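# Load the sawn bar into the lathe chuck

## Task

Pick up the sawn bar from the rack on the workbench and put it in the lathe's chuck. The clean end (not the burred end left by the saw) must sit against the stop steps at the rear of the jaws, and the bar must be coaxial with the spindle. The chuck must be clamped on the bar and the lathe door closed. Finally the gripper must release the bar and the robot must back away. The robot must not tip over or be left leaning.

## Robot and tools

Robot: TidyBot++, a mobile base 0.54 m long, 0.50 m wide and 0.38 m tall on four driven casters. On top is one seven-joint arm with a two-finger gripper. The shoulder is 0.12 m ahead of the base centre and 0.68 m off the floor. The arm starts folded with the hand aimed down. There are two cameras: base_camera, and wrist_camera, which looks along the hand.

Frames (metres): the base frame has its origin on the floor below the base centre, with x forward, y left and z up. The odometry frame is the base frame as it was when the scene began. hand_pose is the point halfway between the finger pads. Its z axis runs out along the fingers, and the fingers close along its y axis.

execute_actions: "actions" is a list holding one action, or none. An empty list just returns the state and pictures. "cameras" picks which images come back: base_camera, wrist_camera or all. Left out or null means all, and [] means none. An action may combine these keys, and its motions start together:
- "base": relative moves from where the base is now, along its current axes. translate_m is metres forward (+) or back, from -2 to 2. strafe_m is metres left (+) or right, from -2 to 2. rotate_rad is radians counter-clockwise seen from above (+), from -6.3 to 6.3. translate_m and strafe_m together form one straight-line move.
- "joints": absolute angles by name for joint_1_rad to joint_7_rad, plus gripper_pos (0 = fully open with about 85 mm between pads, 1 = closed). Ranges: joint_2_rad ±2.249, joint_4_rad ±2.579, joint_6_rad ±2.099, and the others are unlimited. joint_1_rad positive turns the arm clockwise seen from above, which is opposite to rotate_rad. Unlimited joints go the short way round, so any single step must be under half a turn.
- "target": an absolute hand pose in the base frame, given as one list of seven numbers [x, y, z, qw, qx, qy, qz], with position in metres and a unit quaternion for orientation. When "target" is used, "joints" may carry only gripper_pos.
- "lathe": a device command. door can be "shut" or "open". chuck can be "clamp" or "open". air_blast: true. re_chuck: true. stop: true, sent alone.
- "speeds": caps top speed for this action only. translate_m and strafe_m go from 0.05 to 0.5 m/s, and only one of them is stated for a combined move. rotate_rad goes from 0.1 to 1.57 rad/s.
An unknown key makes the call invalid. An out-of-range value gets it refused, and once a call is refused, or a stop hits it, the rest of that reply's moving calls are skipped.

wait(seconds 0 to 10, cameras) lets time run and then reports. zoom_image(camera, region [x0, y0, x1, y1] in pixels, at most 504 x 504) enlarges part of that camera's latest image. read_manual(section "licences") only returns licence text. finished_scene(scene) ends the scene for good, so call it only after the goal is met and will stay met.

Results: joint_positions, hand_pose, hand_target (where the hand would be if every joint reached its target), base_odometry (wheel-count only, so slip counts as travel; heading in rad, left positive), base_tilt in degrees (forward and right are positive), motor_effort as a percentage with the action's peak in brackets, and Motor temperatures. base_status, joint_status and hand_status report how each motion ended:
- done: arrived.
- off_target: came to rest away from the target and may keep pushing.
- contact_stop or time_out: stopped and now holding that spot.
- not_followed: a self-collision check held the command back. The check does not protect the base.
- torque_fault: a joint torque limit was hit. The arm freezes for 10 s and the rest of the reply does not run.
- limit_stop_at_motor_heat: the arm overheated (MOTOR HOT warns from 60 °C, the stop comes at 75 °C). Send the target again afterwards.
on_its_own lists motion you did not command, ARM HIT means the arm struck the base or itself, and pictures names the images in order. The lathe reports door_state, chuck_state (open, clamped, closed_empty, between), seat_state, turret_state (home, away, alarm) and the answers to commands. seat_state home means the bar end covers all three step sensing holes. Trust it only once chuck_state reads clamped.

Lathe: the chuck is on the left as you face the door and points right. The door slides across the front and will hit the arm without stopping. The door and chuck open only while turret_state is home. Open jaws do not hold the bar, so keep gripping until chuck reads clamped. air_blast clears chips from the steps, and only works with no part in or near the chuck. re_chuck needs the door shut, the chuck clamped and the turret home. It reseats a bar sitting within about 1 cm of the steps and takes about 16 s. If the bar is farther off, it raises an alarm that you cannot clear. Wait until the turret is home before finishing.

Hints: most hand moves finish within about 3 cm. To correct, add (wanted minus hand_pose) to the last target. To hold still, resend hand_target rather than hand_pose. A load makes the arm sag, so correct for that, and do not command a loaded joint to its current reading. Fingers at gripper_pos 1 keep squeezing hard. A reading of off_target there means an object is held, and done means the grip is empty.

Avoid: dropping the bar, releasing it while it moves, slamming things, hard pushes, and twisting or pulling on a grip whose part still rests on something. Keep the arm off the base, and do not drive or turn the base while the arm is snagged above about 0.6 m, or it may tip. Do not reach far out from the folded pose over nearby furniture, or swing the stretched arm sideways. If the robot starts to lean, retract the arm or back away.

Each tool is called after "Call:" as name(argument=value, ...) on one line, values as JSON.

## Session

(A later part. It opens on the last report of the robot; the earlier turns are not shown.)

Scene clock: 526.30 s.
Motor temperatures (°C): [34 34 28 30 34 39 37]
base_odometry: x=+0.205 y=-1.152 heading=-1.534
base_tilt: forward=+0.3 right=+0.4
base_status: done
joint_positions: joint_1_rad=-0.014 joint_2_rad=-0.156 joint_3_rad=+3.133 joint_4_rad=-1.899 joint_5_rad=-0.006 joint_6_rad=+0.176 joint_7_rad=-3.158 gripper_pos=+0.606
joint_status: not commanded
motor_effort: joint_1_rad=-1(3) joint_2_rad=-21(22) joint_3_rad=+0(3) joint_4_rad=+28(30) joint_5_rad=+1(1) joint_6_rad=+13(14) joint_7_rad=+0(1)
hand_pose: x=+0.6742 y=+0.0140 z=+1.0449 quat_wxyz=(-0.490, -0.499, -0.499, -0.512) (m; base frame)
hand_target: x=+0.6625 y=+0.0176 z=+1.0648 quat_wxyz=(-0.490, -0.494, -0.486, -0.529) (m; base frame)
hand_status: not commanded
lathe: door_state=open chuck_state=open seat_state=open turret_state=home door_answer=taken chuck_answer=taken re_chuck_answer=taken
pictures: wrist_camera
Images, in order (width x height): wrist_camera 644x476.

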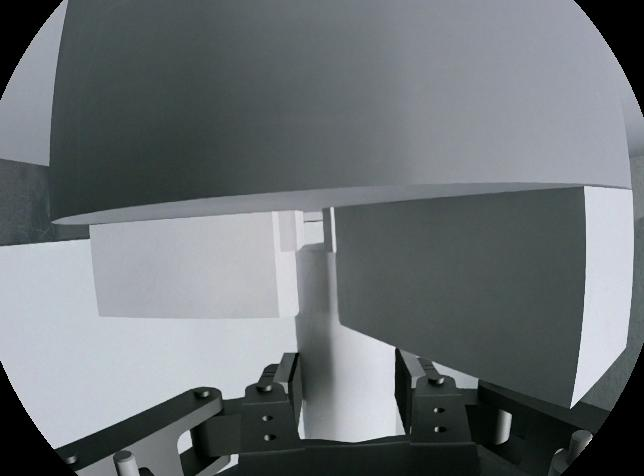

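Call:
execute_actions(actions=[{"lathe":{"chuck":"clamp"}}], cameras=[])

Call:
wait(seconds=1.7, cameras=["wrist_camera"])

Scene clock: 530.23 s.
Motor temperatures (°C): [34 34 28 30 34 39 37]
base_odometry: x=+0.205 y=-1.152 heading=-1.534
base_tilt: forward=+0.3 right=+0.5
base_status: not commanded
joint_positions: joint_1_rad=-0.014 joint_2_rad=-0.157 joint_3_rad=+3.133 joint_4_rad=-1.900 joint_5_rad=-0.006 joint_6_rad=+0.176 joint_7_rad=-3.158 gripper_pos=+0.606
joint_status: not commanded
motor_effort: joint_1_rad=-3(3) joint_2_rad=-19(21) joint_3_rad=-2(2) joint_4_rad=+29(30) joint_5_rad=+1(1) joint_6_rad=+14(14) joint_7_rad=+1(1)
hand_pose: x=+0.6738 y=+0.0140 z=+1.0449 quat_wxyz=(-0.490, -0.499, -0.499, -0.512) (m; base frame)
hand_target: x=+0.6625 y=+0.0176 z=+1.0648 quat_wxyz=(-0.490, -0.494, -0.486, -0.529) (m; base frame)
hand_status: not commanded
lathe: door_state=open chuck_state=between seat_state=open turret_state=home door_answer=taken chuck_answer=taken re_chuck_answer=taken
pictures: none
No camera images: "cameras" was empty.

Scene clock: 531.93 s.
Motor temperatures (°C): [34 34 28 30 34 39 37]
base_odometry: x=+0.205 y=-1.152 heading=-1.534
base_tilt: forward=+0.3 right=+0.5
base_status: not commanded
joint_positions: joint_1_rad=-0.013 joint_2_rad=-0.160 joint_3_rad=+3.133 joint_4_rad=-1.902 joint_5_rad=-0.006 joint_6_rad=+0.176 joint_7_rad=-3.158 gripper_pos=+0.606
joint_status: not commanded
motor_effort: joint_1_rad=-1(3) joint_2_rad=-20(21) joint_3_rad=+0(2) joint_4_rad=+28(30) joint_5_rad=+0(1) joint_6_rad=+13(14) joint_7_rad=+0(1)
hand_pose: x=+0.6727 y=+0.0140 z=+1.0455 quat_wxyz=(-0.491, -0.499, -0.499, -0.512) (m; base frame)
hand_target: x=+0.6625 y=+0.0176 z=+1.0648 quat_wxyz=(-0.490, -0.494, -0.486, -0.529) (m; base frame)
hand_status: not commanded
wait: 1.70 s; at rest by 0.53 s
lathe: door_state=open chuck_state=clamped seat_state=home turret_state=home door_answer=taken chuck_answer=taken re_chuck_answer=taken
pictures: wrist_camera
Images, in order (width x height): wrist_camera 644x476.

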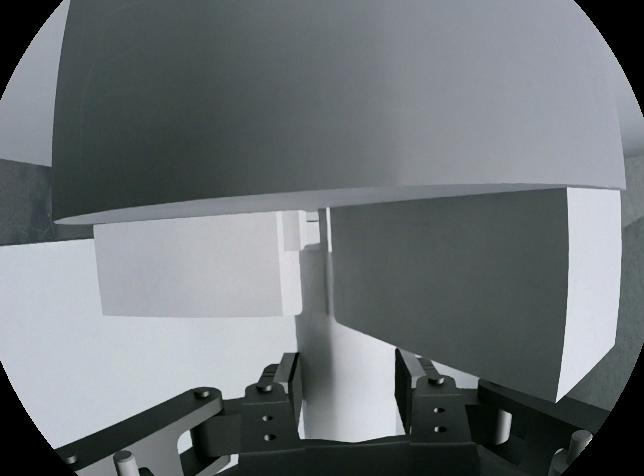

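Seat home. Release and exit.

Call:
execute_actions(actions=[{"joints":{"gripper_pos":0.35}}], cameras=[])

Call:
execute_actions(actions=[{"base":{"translate_m":-0.06},"speeds":{"translate_m":0.15}}], cameras=[])

Call:
execute_actions(actions=[{"base":{"translate_m":-0.5}}], cameras=[])

Call:
execute_actions(actions=[{"lathe":{"door":"shut"}}], cameras=[])

Call:
wait(seconds=6, cameras=["wrist_camera"])

Scene clock: 537.27 s.
Motor temperatures (°C): [34 34 28 30 34 39 37]
base_odometry: x=+0.205 y=-1.152 heading=-1.534
base_tilt: forward=+0.3 right=+0.5
base_status: not commanded
joint_positions: joint_1_rad=-0.013 joint_2_rad=-0.168 joint_3_rad=+3.133 joint_4_rad=-1.892 joint_5_rad=-0.006 joint_6_rad=+0.176 joint_7_rad=-3.158 gripper_pos=+0.350
joint_status: all done
motor_effort: joint_1_rad=+0(1) joint_2_rad=-19(25) joint_3_rad=+1(1) joint_4_rad=+25(30) joint_5_rad=+0(1) joint_6_rad=+11(14) joint_7_rad=+1(1)
hand_pose: x=+0.6702 y=+0.0139 z=+1.0554 quat_wxyz=(-0.495, -0.494, -0.495, -0.516) (m; base frame)
hand_target: x=+0.6625 y=+0.0176 z=+1.0648 quat_wxyz=(-0.490, -0.494, -0.486, -0.529) (m; base frame)
hand_status: not commanded
lathe: door_state=open chuck_state=clamped seat_state=home turret_state=home door_answer=taken chuck_answer=taken re_chuck_answer=taken
pictures: none
No camera images: "cameras" was empty.

Scene clock: 538.33 s.
Motor temperatures (°C): [34 34 28 30 34 39 37]
base_odometry: x=+0.203 y=-1.091 heading=-1.534
base_tilt: forward=+0.4 right=+0.5
base_status: done
joint_positions: joint_1_rad=-0.013 joint_2_rad=-0.183 joint_3_rad=+3.133 joint_4_rad=-1.892 joint_5_rad=-0.006 joint_6_rad=+0.176 joint_7_rad=-3.158 gripper_pos=+0.350
joint_status: not commanded
motor_effort: joint_1_rad=+0(0) joint_2_rad=-16(20) joint_3_rad=+1(1) joint_4_rad=+23(24) joint_5_rad=+0(1) joint_6_rad=+9(10) joint_7_rad=+1(1)
hand_pose: x=+0.6647 y=+0.0139 z=+1.0636 quat_wxyz=(-0.498, -0.491, -0.491, -0.520) (m; base frame)
hand_target: x=+0.6625 y=+0.0176 z=+1.0648 quat_wxyz=(-0.490, -0.494, -0.486, -0.529) (m; base frame)
hand_status: not commanded
lathe: door_state=open chuck_state=clamped seat_state=home turret_state=home door_answer=taken chuck_answer=taken re_chuck_answer=taken
pictures: none
No camera images: "cameras" was empty.

Scene clock: 540.70 s.
Motor temperatures (°C): [34 34 28 30 34 39 37]
base_odometry: x=+0.185 y=-0.592 heading=-1.534
base_tilt: forward=+0.4 right=+0.5
base_status: done
joint_positions: joint_1_rad=-0.013 joint_2_rad=-0.189 joint_3_rad=+3.133 joint_4_rad=-1.892 joint_5_rad=-0.006 joint_6_rad=+0.176 joint_7_rad=-3.158 gripper_pos=+0.350
joint_status: not commanded
motor_effort: joint_1_rad=+0(1) joint_2_rad=-16(19) joint_3_rad=+0(1) joint_4_rad=+23(24) joint_5_rad=+0(1) joint_6_rad=+9(9) joint_7_rad=+0(1)
hand_pose: x=+0.6623 y=+0.0138 z=+1.0669 quat_wxyz=(-0.500, -0.489, -0.489, -0.521) (m; base frame)
hand_target: x=+0.6625 y=+0.0176 z=+1.0648 quat_wxyz=(-0.490, -0.494, -0.486, -0.529) (m; base frame)
hand_status: not commanded
lathe: door_state=open chuck_state=clamped seat_state=home turret_state=home door_answer=taken chuck_answer=taken re_chuck_answer=taken
pictures: none
No camera images: "cameras" was empty.

Scene clock: 541.00 s.
Motor temperatures (°C): [34 34 28 30 34 39 37]
base_odometry: x=+0.185 y=-0.592 heading=-1.534
base_tilt: forward=+0.3 right=+0.5
base_status: not commanded
joint_positions: joint_1_rad=-0.013 joint_2_rad=-0.189 joint_3_rad=+3.133 joint_4_rad=-1.892 joint_5_rad=-0.006 joint_6_rad=+0.176 joint_7_rad=-3.158 gripper_pos=+0.350
joint_status: not commanded
motor_effort: joint_1_rad=+0(0) joint_2_rad=-16(16) joint_3_rad=+0(0) joint_4_rad=+23(23) joint_5_rad=+0(0) joint_6_rad=+9(9) joint_7_rad=+1(1)
hand_pose: x=+0.6623 y=+0.0138 z=+1.0669 quat_wxyz=(-0.500, -0.489, -0.489, -0.521) (m; base frame)
hand_target: x=+0.6625 y=+0.0176 z=+1.0648 quat_wxyz=(-0.490, -0.494, -0.486, -0.529) (m; base frame)
hand_status: not commanded
lathe: door_state=between chuck_state=clamped seat_state=home turret_state=home door_answer=taken chuck_answer=taken re_chuck_answer=taken
pictures: none
No camera images: "cameras" was empty.

Scene clock: 547.00 s.
Motor temperatures (°C): [34 34 28 30 34 39 37]
base_odometry: x=+0.185 y=-0.592 heading=-1.534
base_tilt: forward=+0.4 right=+0.5
base_status: not commanded
joint_positions: joint_1_rad=-0.013 joint_2_rad=-0.189 joint_3_rad=+3.133 joint_4_rad=-1.892 joint_5_rad=-0.006 joint_6_rad=+0.176 joint_7_rad=-3.158 gripper_pos=+0.350
joint_status: not commanded
motor_effort: joint_1_rad=+0(0) joint_2_rad=-16(16) joint_3_rad=+0(0) joint_4_rad=+22(23) joint_5_rad=+0(0) joint_6_rad=+9(9) joint_7_rad=+1(1)
hand_pose: x=+0.6623 y=+0.0138 z=+1.0669 quat_wxyz=(-0.500, -0.489, -0.489, -0.521) (m; base frame)
hand_target: x=+0.6625 y=+0.0176 z=+1.0648 quat_wxyz=(-0.490, -0.494, -0.486, -0.529) (m; base frame)
hand_status: not commanded
wait: 6.00 s; at rest by 0.27 s
lathe: door_state=shut chuck_state=clamped seat_state=home turret_state=home door_answer=taken chuck_answer=taken re_chuck_answer=taken
pictures: wrist_camera
Images, in order (width x height): wrist_camera 644x476.

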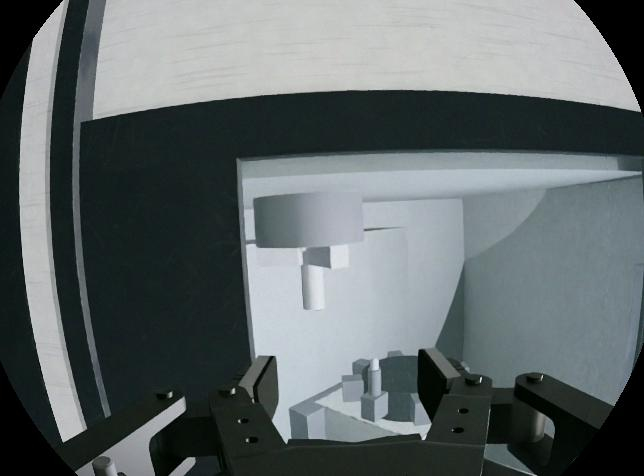

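Call:
finished_scene(scene=2)

The scene is finished: the task was done.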